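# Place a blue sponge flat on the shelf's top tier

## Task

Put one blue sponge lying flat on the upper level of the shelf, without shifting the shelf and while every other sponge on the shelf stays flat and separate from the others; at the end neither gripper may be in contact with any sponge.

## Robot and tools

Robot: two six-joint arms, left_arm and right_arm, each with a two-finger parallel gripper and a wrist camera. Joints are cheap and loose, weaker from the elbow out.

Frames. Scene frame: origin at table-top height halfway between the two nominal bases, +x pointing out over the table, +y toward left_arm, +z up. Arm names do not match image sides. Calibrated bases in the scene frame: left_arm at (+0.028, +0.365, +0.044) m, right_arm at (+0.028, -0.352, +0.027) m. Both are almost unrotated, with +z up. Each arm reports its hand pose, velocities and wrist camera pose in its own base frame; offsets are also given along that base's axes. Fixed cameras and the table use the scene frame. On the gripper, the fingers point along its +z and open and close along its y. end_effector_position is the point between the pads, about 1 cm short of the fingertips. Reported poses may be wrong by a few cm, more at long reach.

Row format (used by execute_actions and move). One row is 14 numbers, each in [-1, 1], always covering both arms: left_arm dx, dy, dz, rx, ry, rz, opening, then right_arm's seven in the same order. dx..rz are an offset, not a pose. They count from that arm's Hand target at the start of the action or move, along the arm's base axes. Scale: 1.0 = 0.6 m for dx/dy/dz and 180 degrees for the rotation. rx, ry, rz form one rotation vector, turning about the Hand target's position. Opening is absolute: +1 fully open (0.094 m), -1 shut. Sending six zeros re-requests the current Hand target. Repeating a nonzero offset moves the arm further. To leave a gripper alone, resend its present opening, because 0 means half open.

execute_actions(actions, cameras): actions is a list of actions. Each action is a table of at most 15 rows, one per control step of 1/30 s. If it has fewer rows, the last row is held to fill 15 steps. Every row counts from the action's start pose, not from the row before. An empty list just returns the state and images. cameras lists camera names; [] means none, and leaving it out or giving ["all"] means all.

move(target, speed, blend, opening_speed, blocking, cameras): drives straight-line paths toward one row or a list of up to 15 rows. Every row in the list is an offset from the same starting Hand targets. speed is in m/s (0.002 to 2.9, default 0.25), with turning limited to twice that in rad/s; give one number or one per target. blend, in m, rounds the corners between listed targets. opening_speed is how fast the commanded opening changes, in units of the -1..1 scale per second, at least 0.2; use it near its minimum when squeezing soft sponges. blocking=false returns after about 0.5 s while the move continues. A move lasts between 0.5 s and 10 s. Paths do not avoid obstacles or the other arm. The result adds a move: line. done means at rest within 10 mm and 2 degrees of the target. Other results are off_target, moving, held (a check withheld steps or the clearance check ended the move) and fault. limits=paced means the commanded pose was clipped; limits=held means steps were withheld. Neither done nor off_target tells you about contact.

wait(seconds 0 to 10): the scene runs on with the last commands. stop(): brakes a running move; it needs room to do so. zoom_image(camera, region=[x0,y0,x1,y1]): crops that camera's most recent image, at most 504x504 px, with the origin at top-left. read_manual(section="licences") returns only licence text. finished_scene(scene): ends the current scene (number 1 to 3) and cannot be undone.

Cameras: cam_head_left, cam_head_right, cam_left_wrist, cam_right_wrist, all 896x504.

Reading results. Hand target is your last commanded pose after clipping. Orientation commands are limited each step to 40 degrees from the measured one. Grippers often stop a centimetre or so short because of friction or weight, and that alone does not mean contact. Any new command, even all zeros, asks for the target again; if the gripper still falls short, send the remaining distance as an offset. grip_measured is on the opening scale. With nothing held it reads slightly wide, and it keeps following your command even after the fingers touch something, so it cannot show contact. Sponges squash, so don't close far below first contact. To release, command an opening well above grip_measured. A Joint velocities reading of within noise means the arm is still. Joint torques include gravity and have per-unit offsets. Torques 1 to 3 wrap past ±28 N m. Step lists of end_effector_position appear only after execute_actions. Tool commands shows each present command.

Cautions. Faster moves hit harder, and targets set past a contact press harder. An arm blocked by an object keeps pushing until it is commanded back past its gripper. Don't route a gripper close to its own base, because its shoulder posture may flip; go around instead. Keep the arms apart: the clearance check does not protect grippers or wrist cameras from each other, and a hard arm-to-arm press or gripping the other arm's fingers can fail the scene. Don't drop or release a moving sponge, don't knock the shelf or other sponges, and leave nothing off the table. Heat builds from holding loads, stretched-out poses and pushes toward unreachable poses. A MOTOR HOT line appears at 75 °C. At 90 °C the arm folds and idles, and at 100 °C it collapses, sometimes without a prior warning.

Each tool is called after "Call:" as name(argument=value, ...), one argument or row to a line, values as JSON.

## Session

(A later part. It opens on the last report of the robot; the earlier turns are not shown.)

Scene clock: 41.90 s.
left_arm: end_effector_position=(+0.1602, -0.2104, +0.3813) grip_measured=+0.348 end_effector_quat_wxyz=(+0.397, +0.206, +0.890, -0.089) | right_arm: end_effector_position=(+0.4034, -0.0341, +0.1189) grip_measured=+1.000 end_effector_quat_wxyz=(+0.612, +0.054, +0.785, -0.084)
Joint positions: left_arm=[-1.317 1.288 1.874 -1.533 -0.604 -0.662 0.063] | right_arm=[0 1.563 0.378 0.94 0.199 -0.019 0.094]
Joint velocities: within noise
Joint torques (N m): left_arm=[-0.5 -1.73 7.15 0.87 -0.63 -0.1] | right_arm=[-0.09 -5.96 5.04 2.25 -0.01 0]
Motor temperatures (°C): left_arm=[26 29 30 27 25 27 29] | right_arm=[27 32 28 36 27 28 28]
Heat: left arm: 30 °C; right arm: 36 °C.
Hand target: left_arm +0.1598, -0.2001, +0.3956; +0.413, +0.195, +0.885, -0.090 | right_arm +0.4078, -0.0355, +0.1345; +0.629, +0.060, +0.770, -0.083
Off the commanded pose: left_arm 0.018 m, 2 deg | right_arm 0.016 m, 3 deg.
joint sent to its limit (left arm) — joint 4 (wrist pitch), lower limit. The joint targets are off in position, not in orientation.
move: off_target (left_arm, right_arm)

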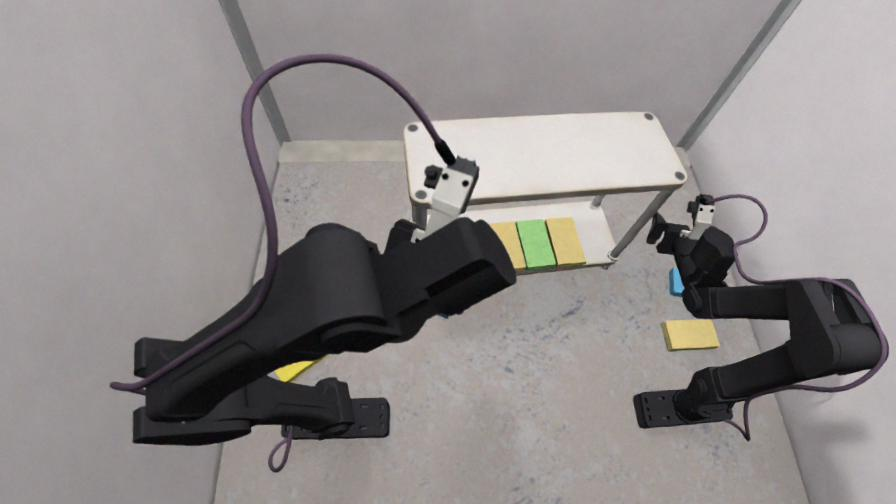

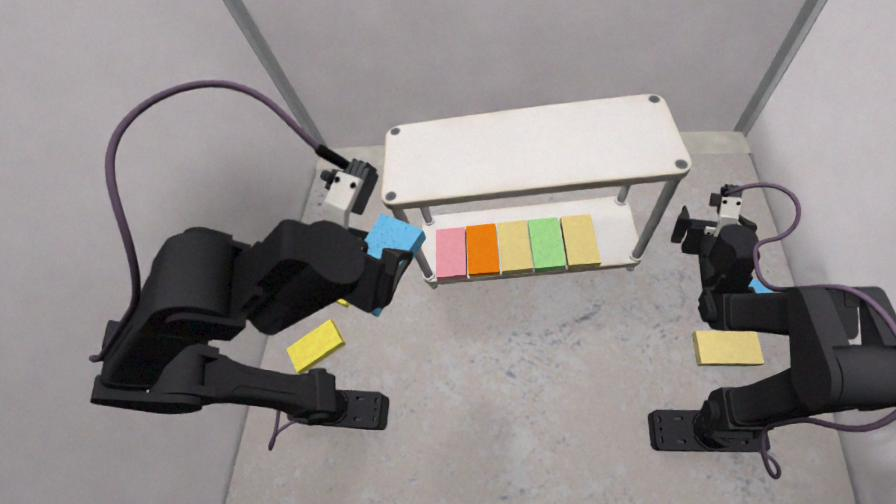

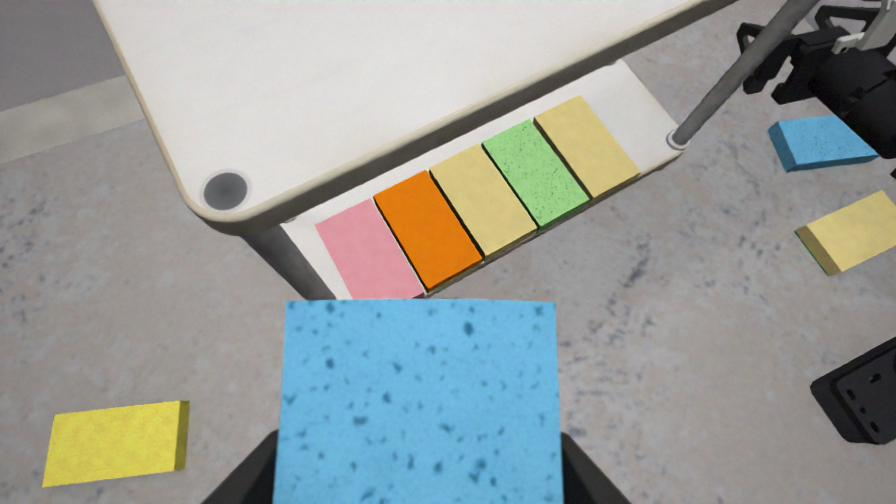

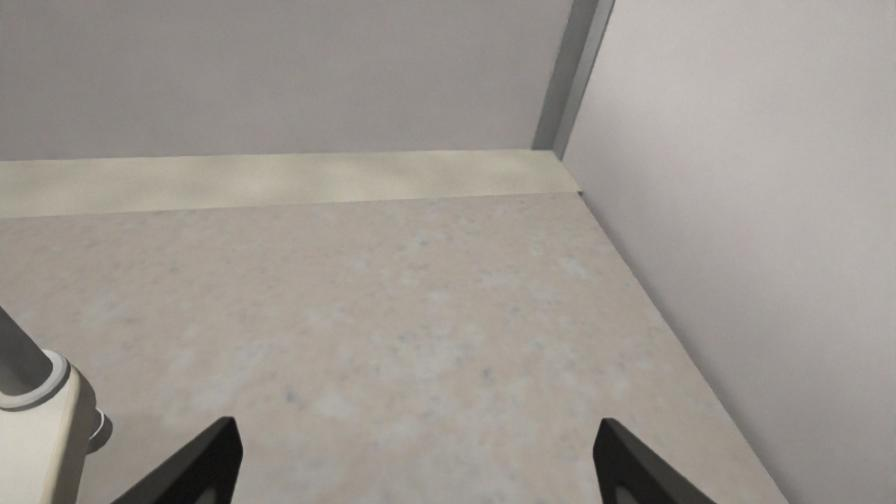

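Call:
move(
  target=[0.392,-0.117,-0.015,0,0,0,0.12,0,0,0,0,0,0,1],
)

Scene clock: 44.27 s.
left_arm: end_effector_position=(+0.3991, -0.2699, +0.3791) grip_measured=+0.348 end_effector_quat_wxyz=(+0.411, +0.189, +0.887, -0.088) | right_arm: end_effector_position=(+0.4034, -0.0341, +0.1189) grip_measured=+1.000 end_effector_quat_wxyz=(+0.612, +0.054, +0.785, -0.084)
Joint positions: left_arm=[-0.665 1.937 2.466 -1.246 -0.185 -0.162 0.063] | right_arm=[0 1.563 0.378 0.94 0.199 -0.019 0.094]
Joint velocities: within noise
Joint torques (N m): left_arm=[0.2 -6.35 7.84 1.21 0 0.04] | right_arm=[-0.1 -5.96 5.05 2.25 -0.01 0]
Motor temperatures (°C): left_arm=[26 29 30 27 25 27 29] | right_arm=[27 32 28 36 27 28 28]
Heat: left arm: 30 °C; right arm: 36 °C.
Hand target: left_arm +0.3950, -0.2703, +0.3866; +0.413, +0.195, +0.885, -0.090 | right_arm +0.4078, -0.0355, +0.1345; +0.629, +0.060, +0.770, -0.083
Off the commanded pose: left_arm 0.009 m, 1 deg | right_arm 0.016 m, 3 deg.
move: off_target (right_arm)

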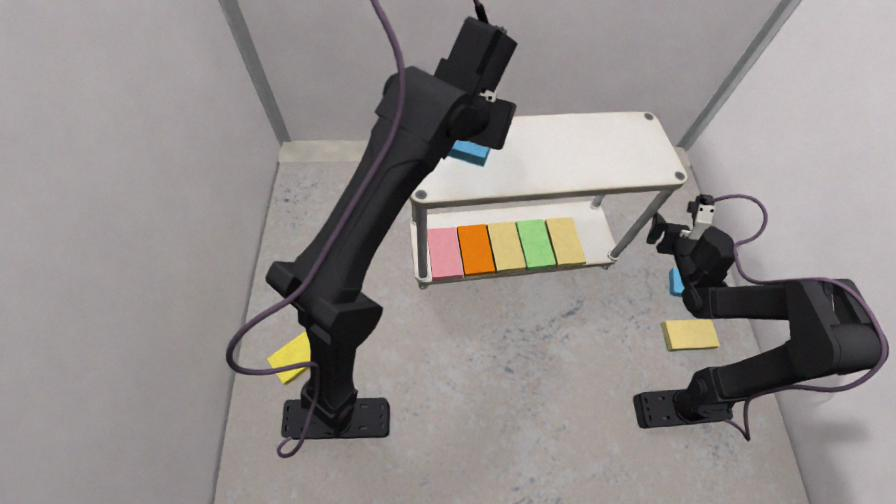

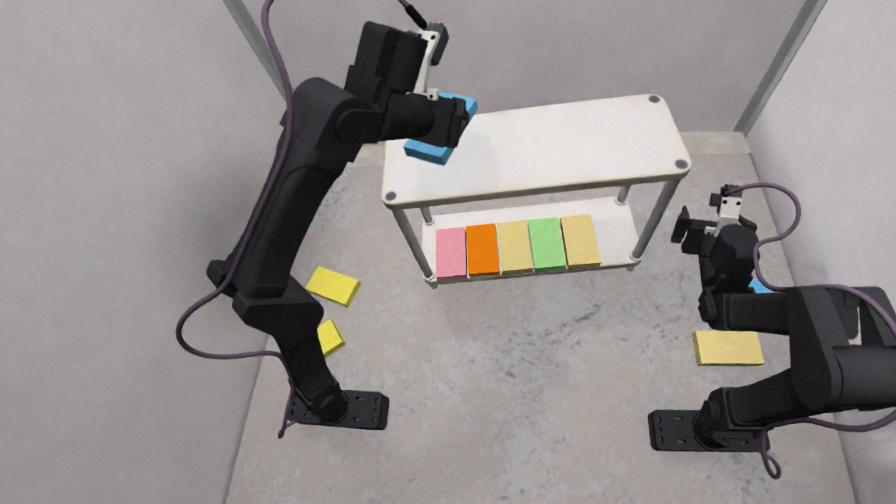

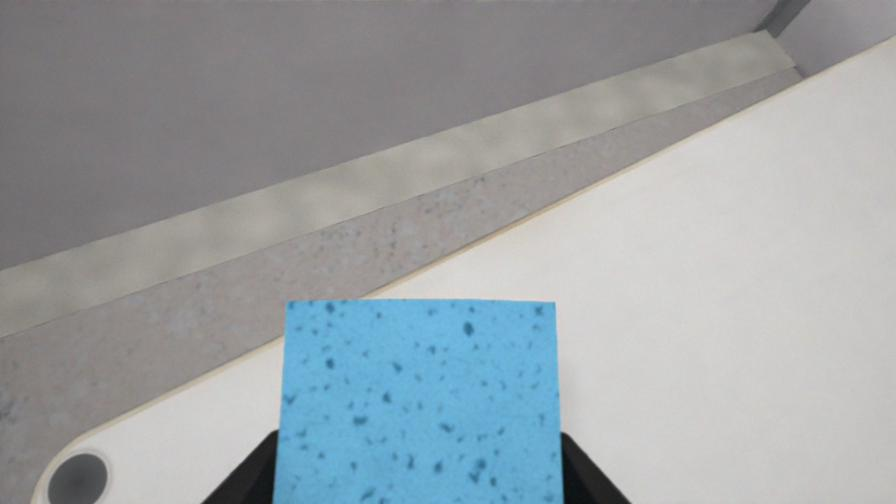

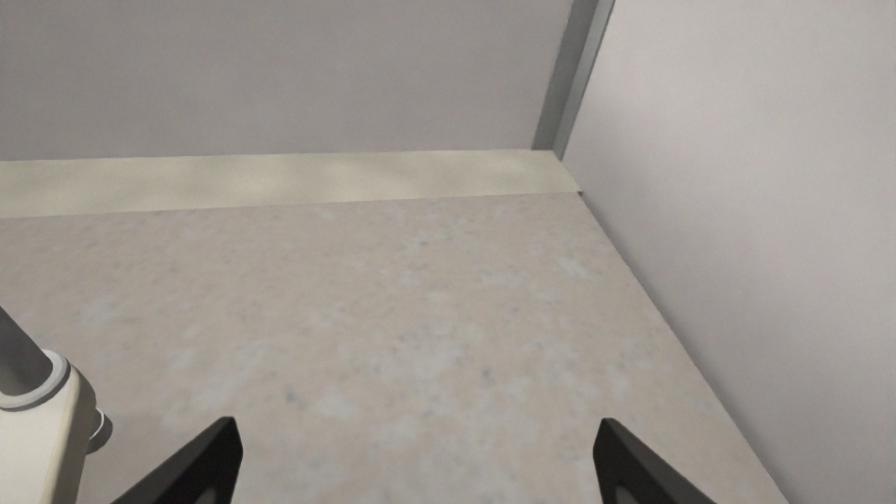

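Call:
move(
  target=[
    [-0.033,-0.003,0,0,0,0.11,0.12,0,0,0,0,0,0,1],
    [-0.033,-0.003,-0.072,0,0,0.11,0.12,0,0,0,0,0,0,1],
  ],
  speed=[0.2,0.06],
)

Scene clock: 47.27 s.
left_arm: end_effector_position=(+0.3743, -0.2791, +0.3307) grip_measured=+0.348 end_effector_quat_wxyz=(+0.403, +0.049, +0.914, -0.015) | right_arm: end_effector_position=(+0.4034, -0.0341, +0.1189) grip_measured=+1.000 end_effector_quat_wxyz=(+0.612, +0.054, +0.785, -0.084)
Joint positions: left_arm=[-0.835 1.903 2.24 -1.231 -0.524 -0.541 0.063] | right_arm=[0 1.563 0.378 0.94 0.199 -0.019 0.094]
Joint velocities: within noise
Joint torques (N m): left_arm=[-0.14 -9.4 3.23 1.51 -0.41 0] | right_arm=[-0.1 -5.96 5.05 2.25 -0.01 0]
Motor temperatures (°C): left_arm=[26 29 31 28 25 27 29] | right_arm=[27 32 28 36 27 28 28]
Heat: left arm: 31 °C; right arm: 36 °C.
Hand target: left_arm +0.3752, -0.2721, +0.3434; +0.422, +0.040, +0.905, -0.018 | right_arm +0.4078, -0.0355, +0.1345; +0.629, +0.060, +0.770, -0.083
Off the commanded pose: left_arm 0.015 m, 3 deg | right_arm 0.016 m, 3 deg.
move: off_target (left_arm, right_arm)

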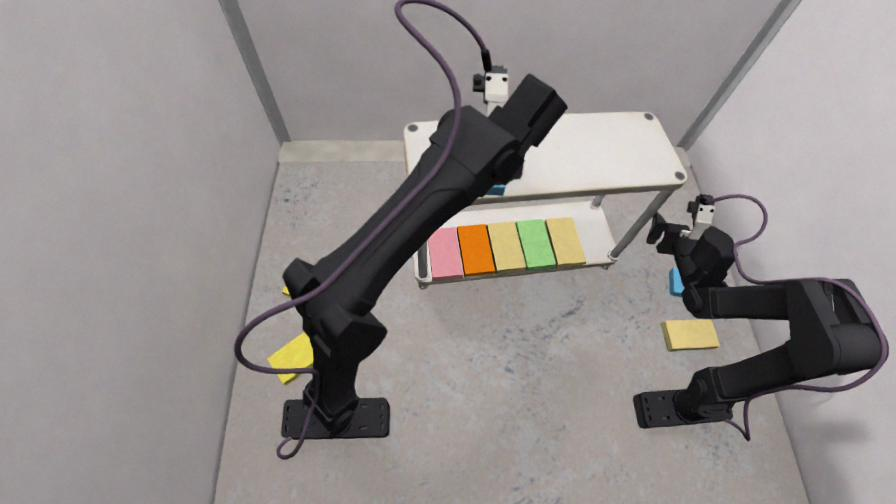

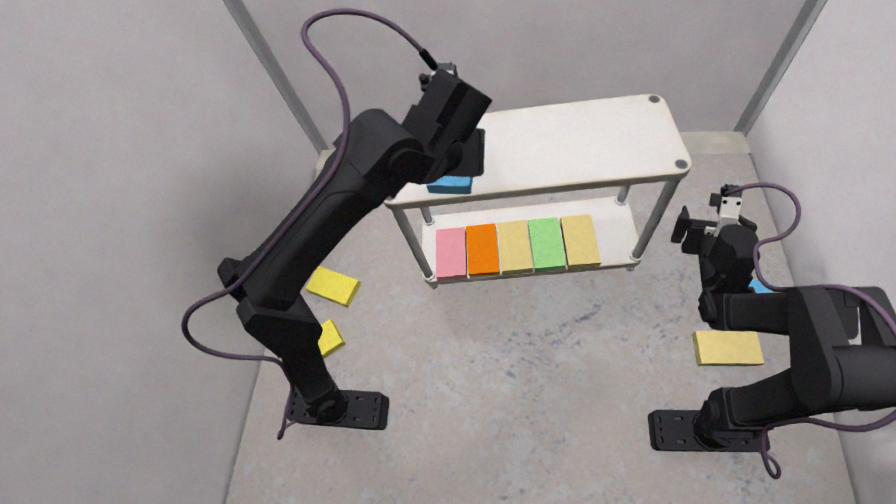

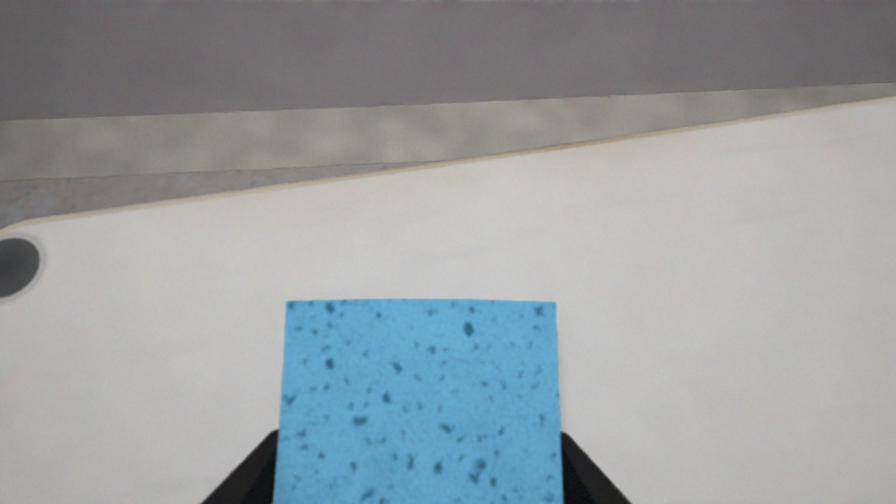

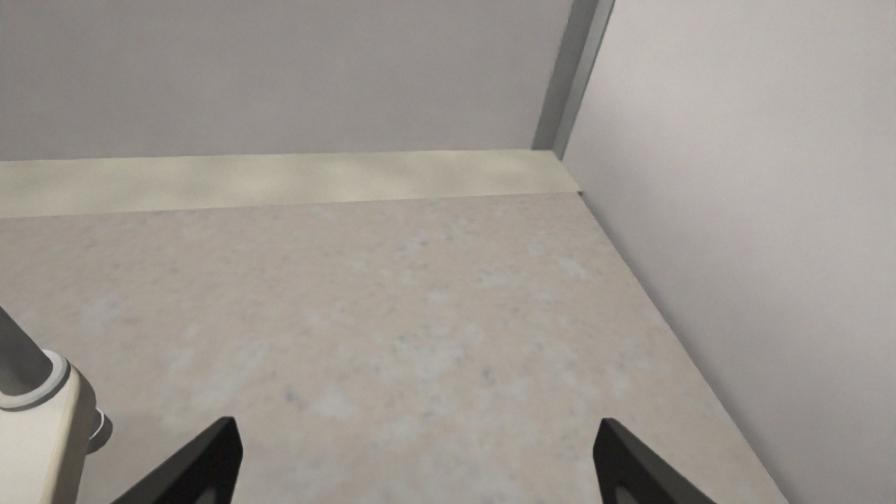

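Call:
zoom_image(
  camera="cam_head_right",
  region=[370, 100, 550, 230],
)

Call:
zoom_image(
  camera="cam_left_wrist",
  region=[200, 200, 700, 504],
)

Scaled by 2.800 from the camera's 896x504 image, which has a finer 1280x720 frame.

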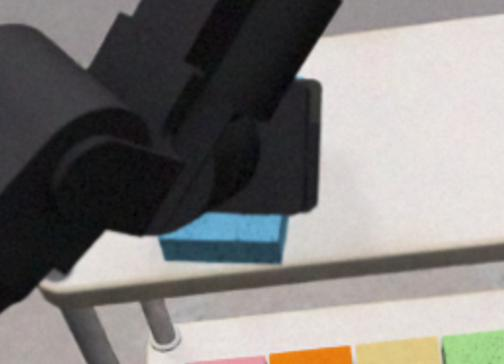

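Scaled by 1.008 from the camera's 896x504 image, which has a finer 1280x720 frame.

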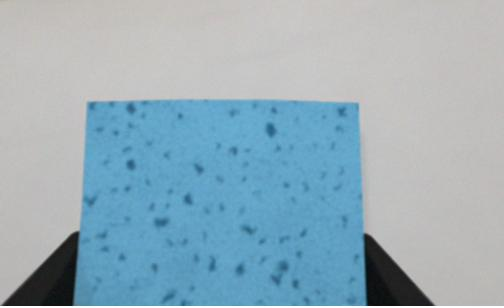

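Call:
move(
  target=[
    [0.03,-0.006,0,0,0,0,0.12,0,0,0,0,0,0,1],
    [0.03,-0.006,-0.018,0,0,0,0.12,0,0,0,0,0,0,1],
  ],
  speed=[0.1,0.04],
  cameras=["cam_head_right","cam_left_wrist"],
)

Call:
zoom_image(
  camera="cam_head_right",
  region=[370, 100, 550, 230],
)

Scene clock: 48.90 s.
left_arm: end_effector_position=(+0.3886, -0.2778, +0.3322) grip_measured=+0.348 end_effector_quat_wxyz=(+0.416, +0.042, +0.908, -0.018) | right_arm: end_effector_position=(+0.4034, -0.0341, +0.1189) grip_measured=+1.000 end_effector_quat_wxyz=(+0.612, +0.054, +0.785, -0.084)
Joint positions: left_arm=[-0.811 1.912 2.234 -1.177 -0.524 -0.519 0.063] | right_arm=[0 1.563 0.378 0.94 0.199 -0.019 0.094]
Joint velocities: within noise
Joint torques (N m): left_arm=[0.49 -7.9 3.21 1.56 -0.21 0.05] | right_arm=[-0.09 -5.96 5.07 2.25 -0.01 0]
Motor temperatures (°C): left_arm=[26 29 30 28 25 27 29] | right_arm=[27 33 28 36 27 28 28]
Heat: left arm: 30 °C; right arm: 36 °C.
Hand target: left_arm +0.3932, -0.2757, +0.3326; +0.422, +0.040, +0.905, -0.018 | right_arm +0.4078, -0.0355, +0.1345; +0.629, +0.060, +0.770, -0.083
Off the commanded pose: left_arm 0.005 m, 1 deg | right_arm 0.016 m, 3 deg.
move: off_target (right_arm)
Images, in order (width x height): cam_head_right 896x504, cam_left_wrist 896x504.

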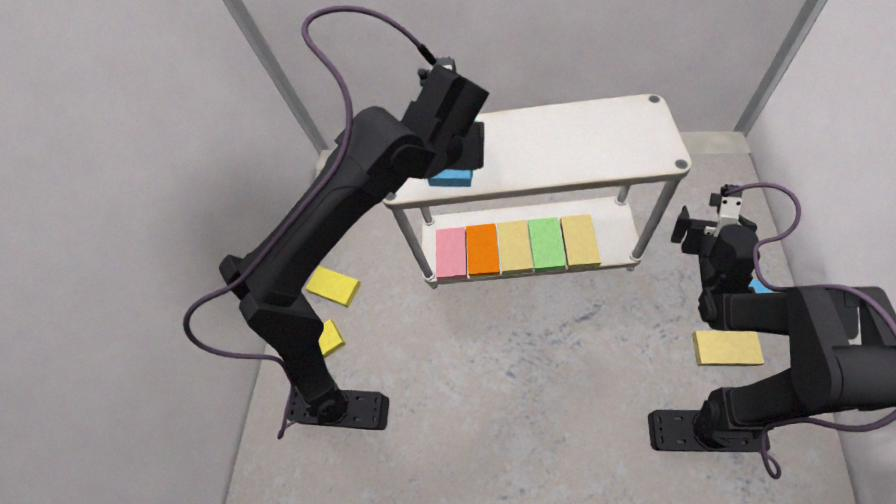

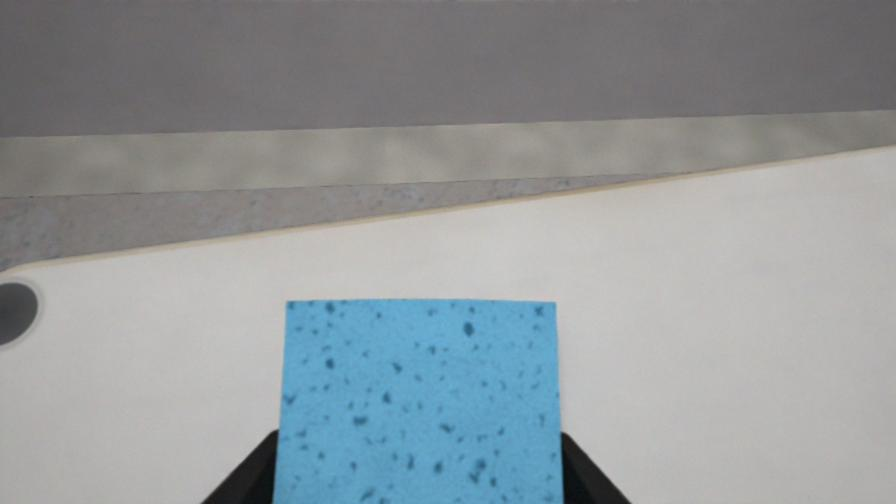

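Scaled by 2.800 from the camera's 896x504 image, which has a finer 1280x720 frame.

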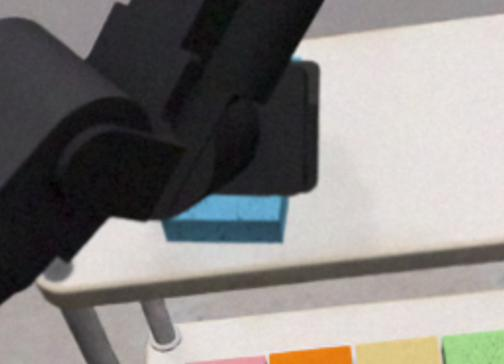

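Call:
move(
  target=[0,0,-0.02,0,0,0,0.12,0,0,0,0,0,0,1],
  speed=0.03,
  cameras=["cam_head_right","cam_left_wrist"],
)

Call:
zoom_image(
  camera="cam_head_right",
  region=[370, 100, 550, 230],
)

Scene clock: 51.63 s.
left_arm: end_effector_position=(+0.3915, -0.2815, +0.3321) grip_measured=+0.348 end_effector_quat_wxyz=(+0.432, +0.042, +0.900, -0.029) | right_arm: end_effector_position=(+0.4034, -0.0341, +0.1189) grip_measured=+1.000 end_effector_quat_wxyz=(+0.612, +0.054, +0.785, -0.084)
Joint positions: left_arm=[-0.812 1.874 2.147 -1.081 -0.526 -0.504 0.063] | right_arm=[0 1.563 0.378 0.94 0.199 -0.019 0.094]
Joint velocities: within noise
Joint torques (N m): left_arm=[0.51 -7.28 2.55 1.34 -0.16 -0.01] | right_arm=[-0.09 -5.96 5.04 2.25 -0.01 0]
Motor temperatures (°C): left_arm=[26 30 30 28 25 27 29] | right_arm=[27 33 28 37 27 28 28]
Heat: left arm: 30 °C; right arm: 37 °C.
Hand target: left_arm +0.3932, -0.2757, +0.3206; +0.422, +0.040, +0.905, -0.018 | right_arm +0.4078, -0.0355, +0.1345; +0.629, +0.060, +0.770, -0.083
Off the commanded pose: left_arm 0.013 m, 2 deg | right_arm 0.016 m, 3 deg.
move: off_target (left_arm, right_arm)
Images, in order (width x height): cam_head_right 896x504, cam_left_wrist 896x504.

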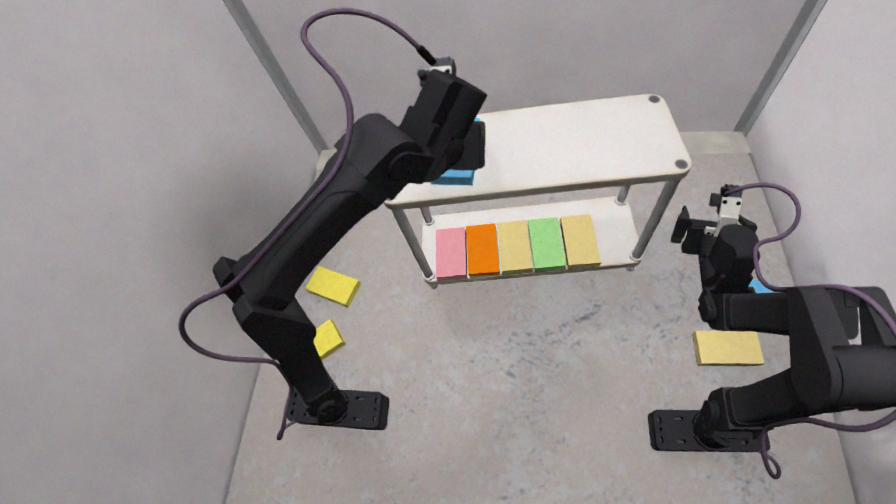

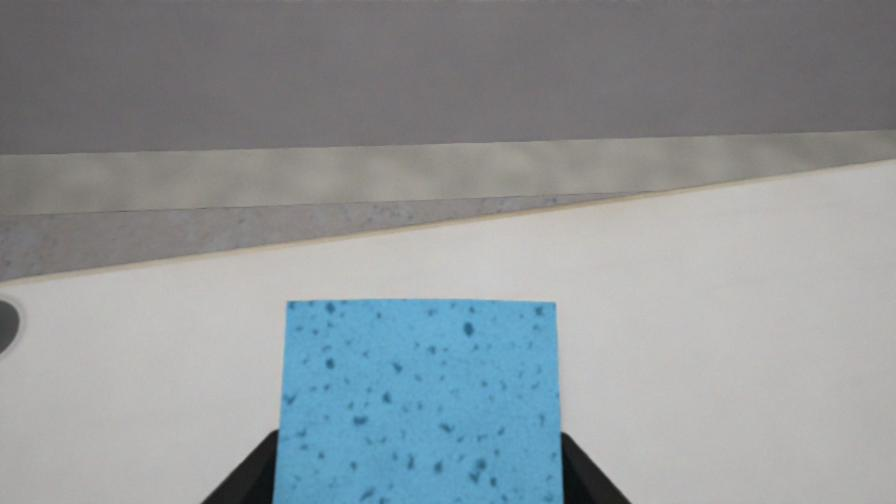

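Scaled by 2.800 from the camera's 896x504 image, which has a finer 1280x720 frame.

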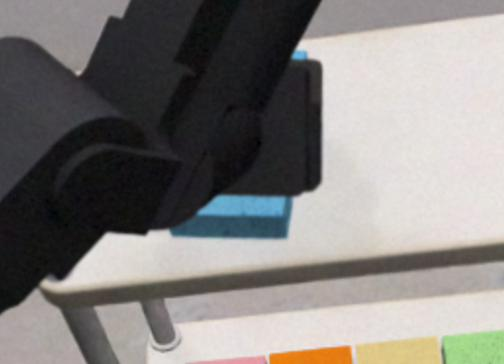

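Call:
move(
  target=[
    [0,0,0.012,0,0,0,0.12,0,0,0,0,0,0,1],
    [0,0,0.012,0,0,0,1,0,0,0,0,0,0,1],
    [-0.05,0,0.09,0,0,0,1,0,0,0,0,0,0,1],
    [-0.25,0.03,0.15,0,0,0,1,0,0,0,0,0,0,1],
  ],
  speed=[0.06,0.1,0.12,0.25],
)

Scene clock: 55.67 s.
left_arm: end_effector_position=(+0.2420, -0.2710, +0.4111) grip_measured=+0.998 end_effector_quat_wxyz=(+0.443, +0.054, +0.892, -0.073) | right_arm: end_effector_position=(+0.4034, -0.0341, +0.1189) grip_measured=+1.000 end_effector_quat_wxyz=(+0.612, +0.054, +0.785, -0.084)
Joint positions: left_arm=[-1.17 1.699 2.326 -1.532 -0.708 -0.794 0.094] | right_arm=[0 1.563 0.378 0.94 0.199 -0.019 0.094]
Joint velocities: within noise
Joint torques (N m): left_arm=[-0.14 -5.01 2.91 0.88 -0.68 -0.1] | right_arm=[-0.1 -5.94 5.05 2.25 -0.01 0]
Motor temperatures (°C): left_arm=[26 30 30 28 25 27 29] | right_arm=[27 33 28 37 27 28 28]
Heat: left arm: 30 °C; right arm: 37 °C.
Hand target: left_arm +0.2432, -0.2577, +0.4106; +0.422, +0.040, +0.905, -0.018 | right_arm +0.4078, -0.0355, +0.1345; +0.629, +0.060, +0.770, -0.083
Off the commanded pose: left_arm 0.013 m, 7 deg | right_arm 0.016 m, 3 deg.
joint sent to its limit (left arm) — joint 4 (wrist pitch), lower limit. The joint targets are off in position and orientation.
move: off_target (left_arm, right_arm)

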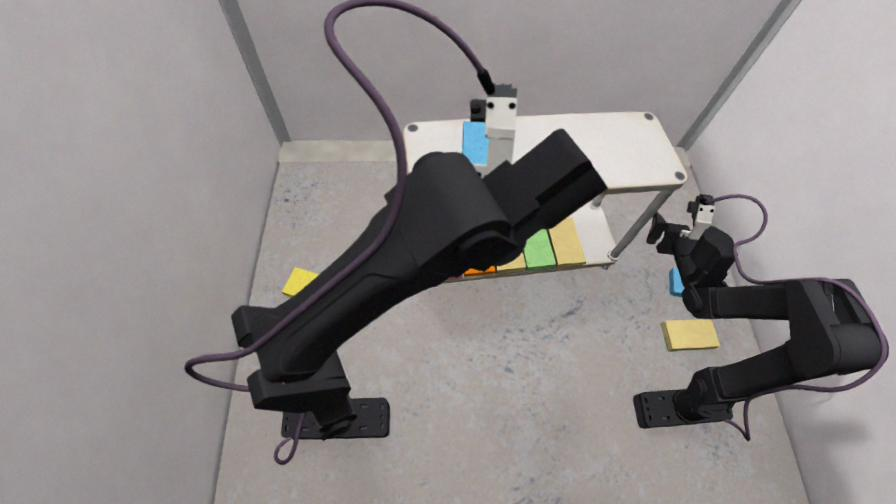

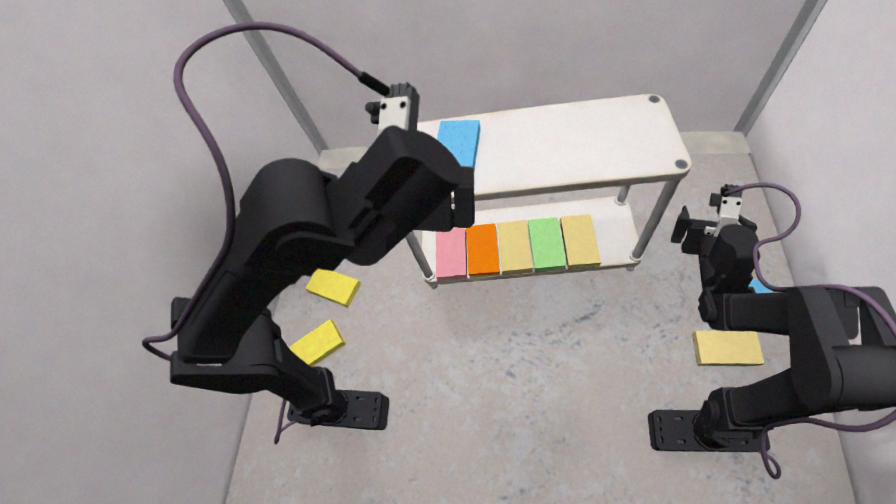

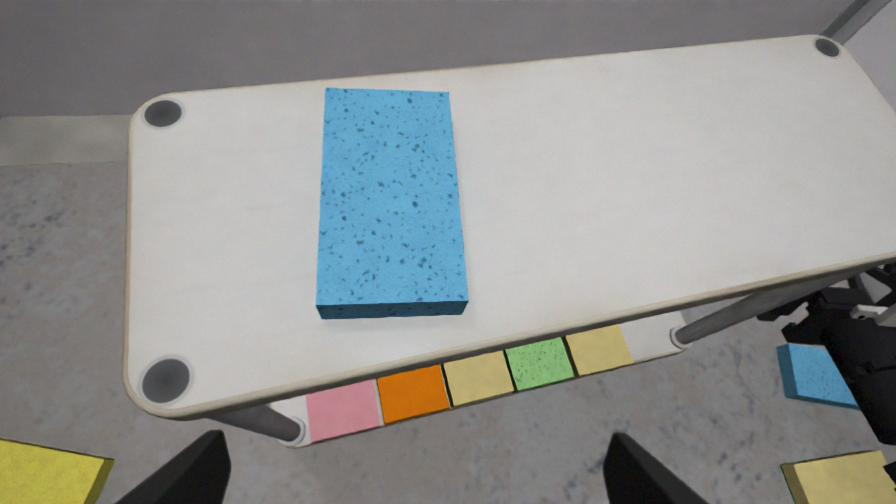

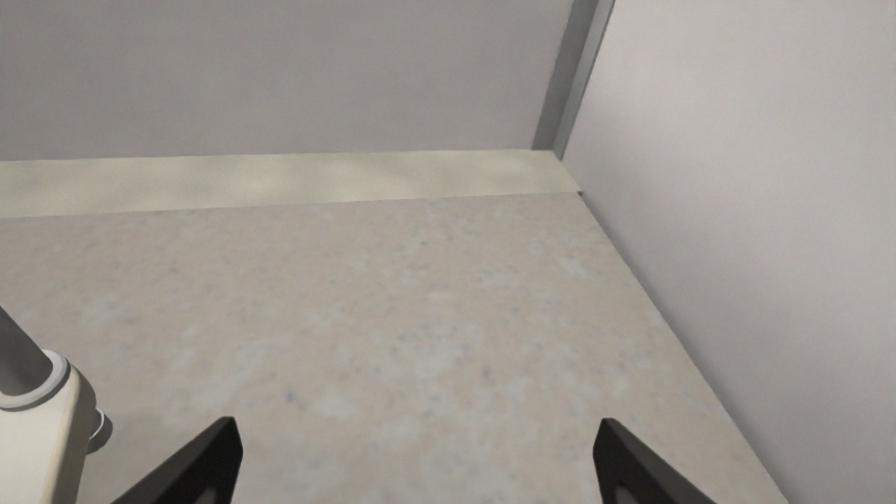

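Perfect.

Call:
finished_scene(
  scene=2,
)

The scene is finished: the task was done.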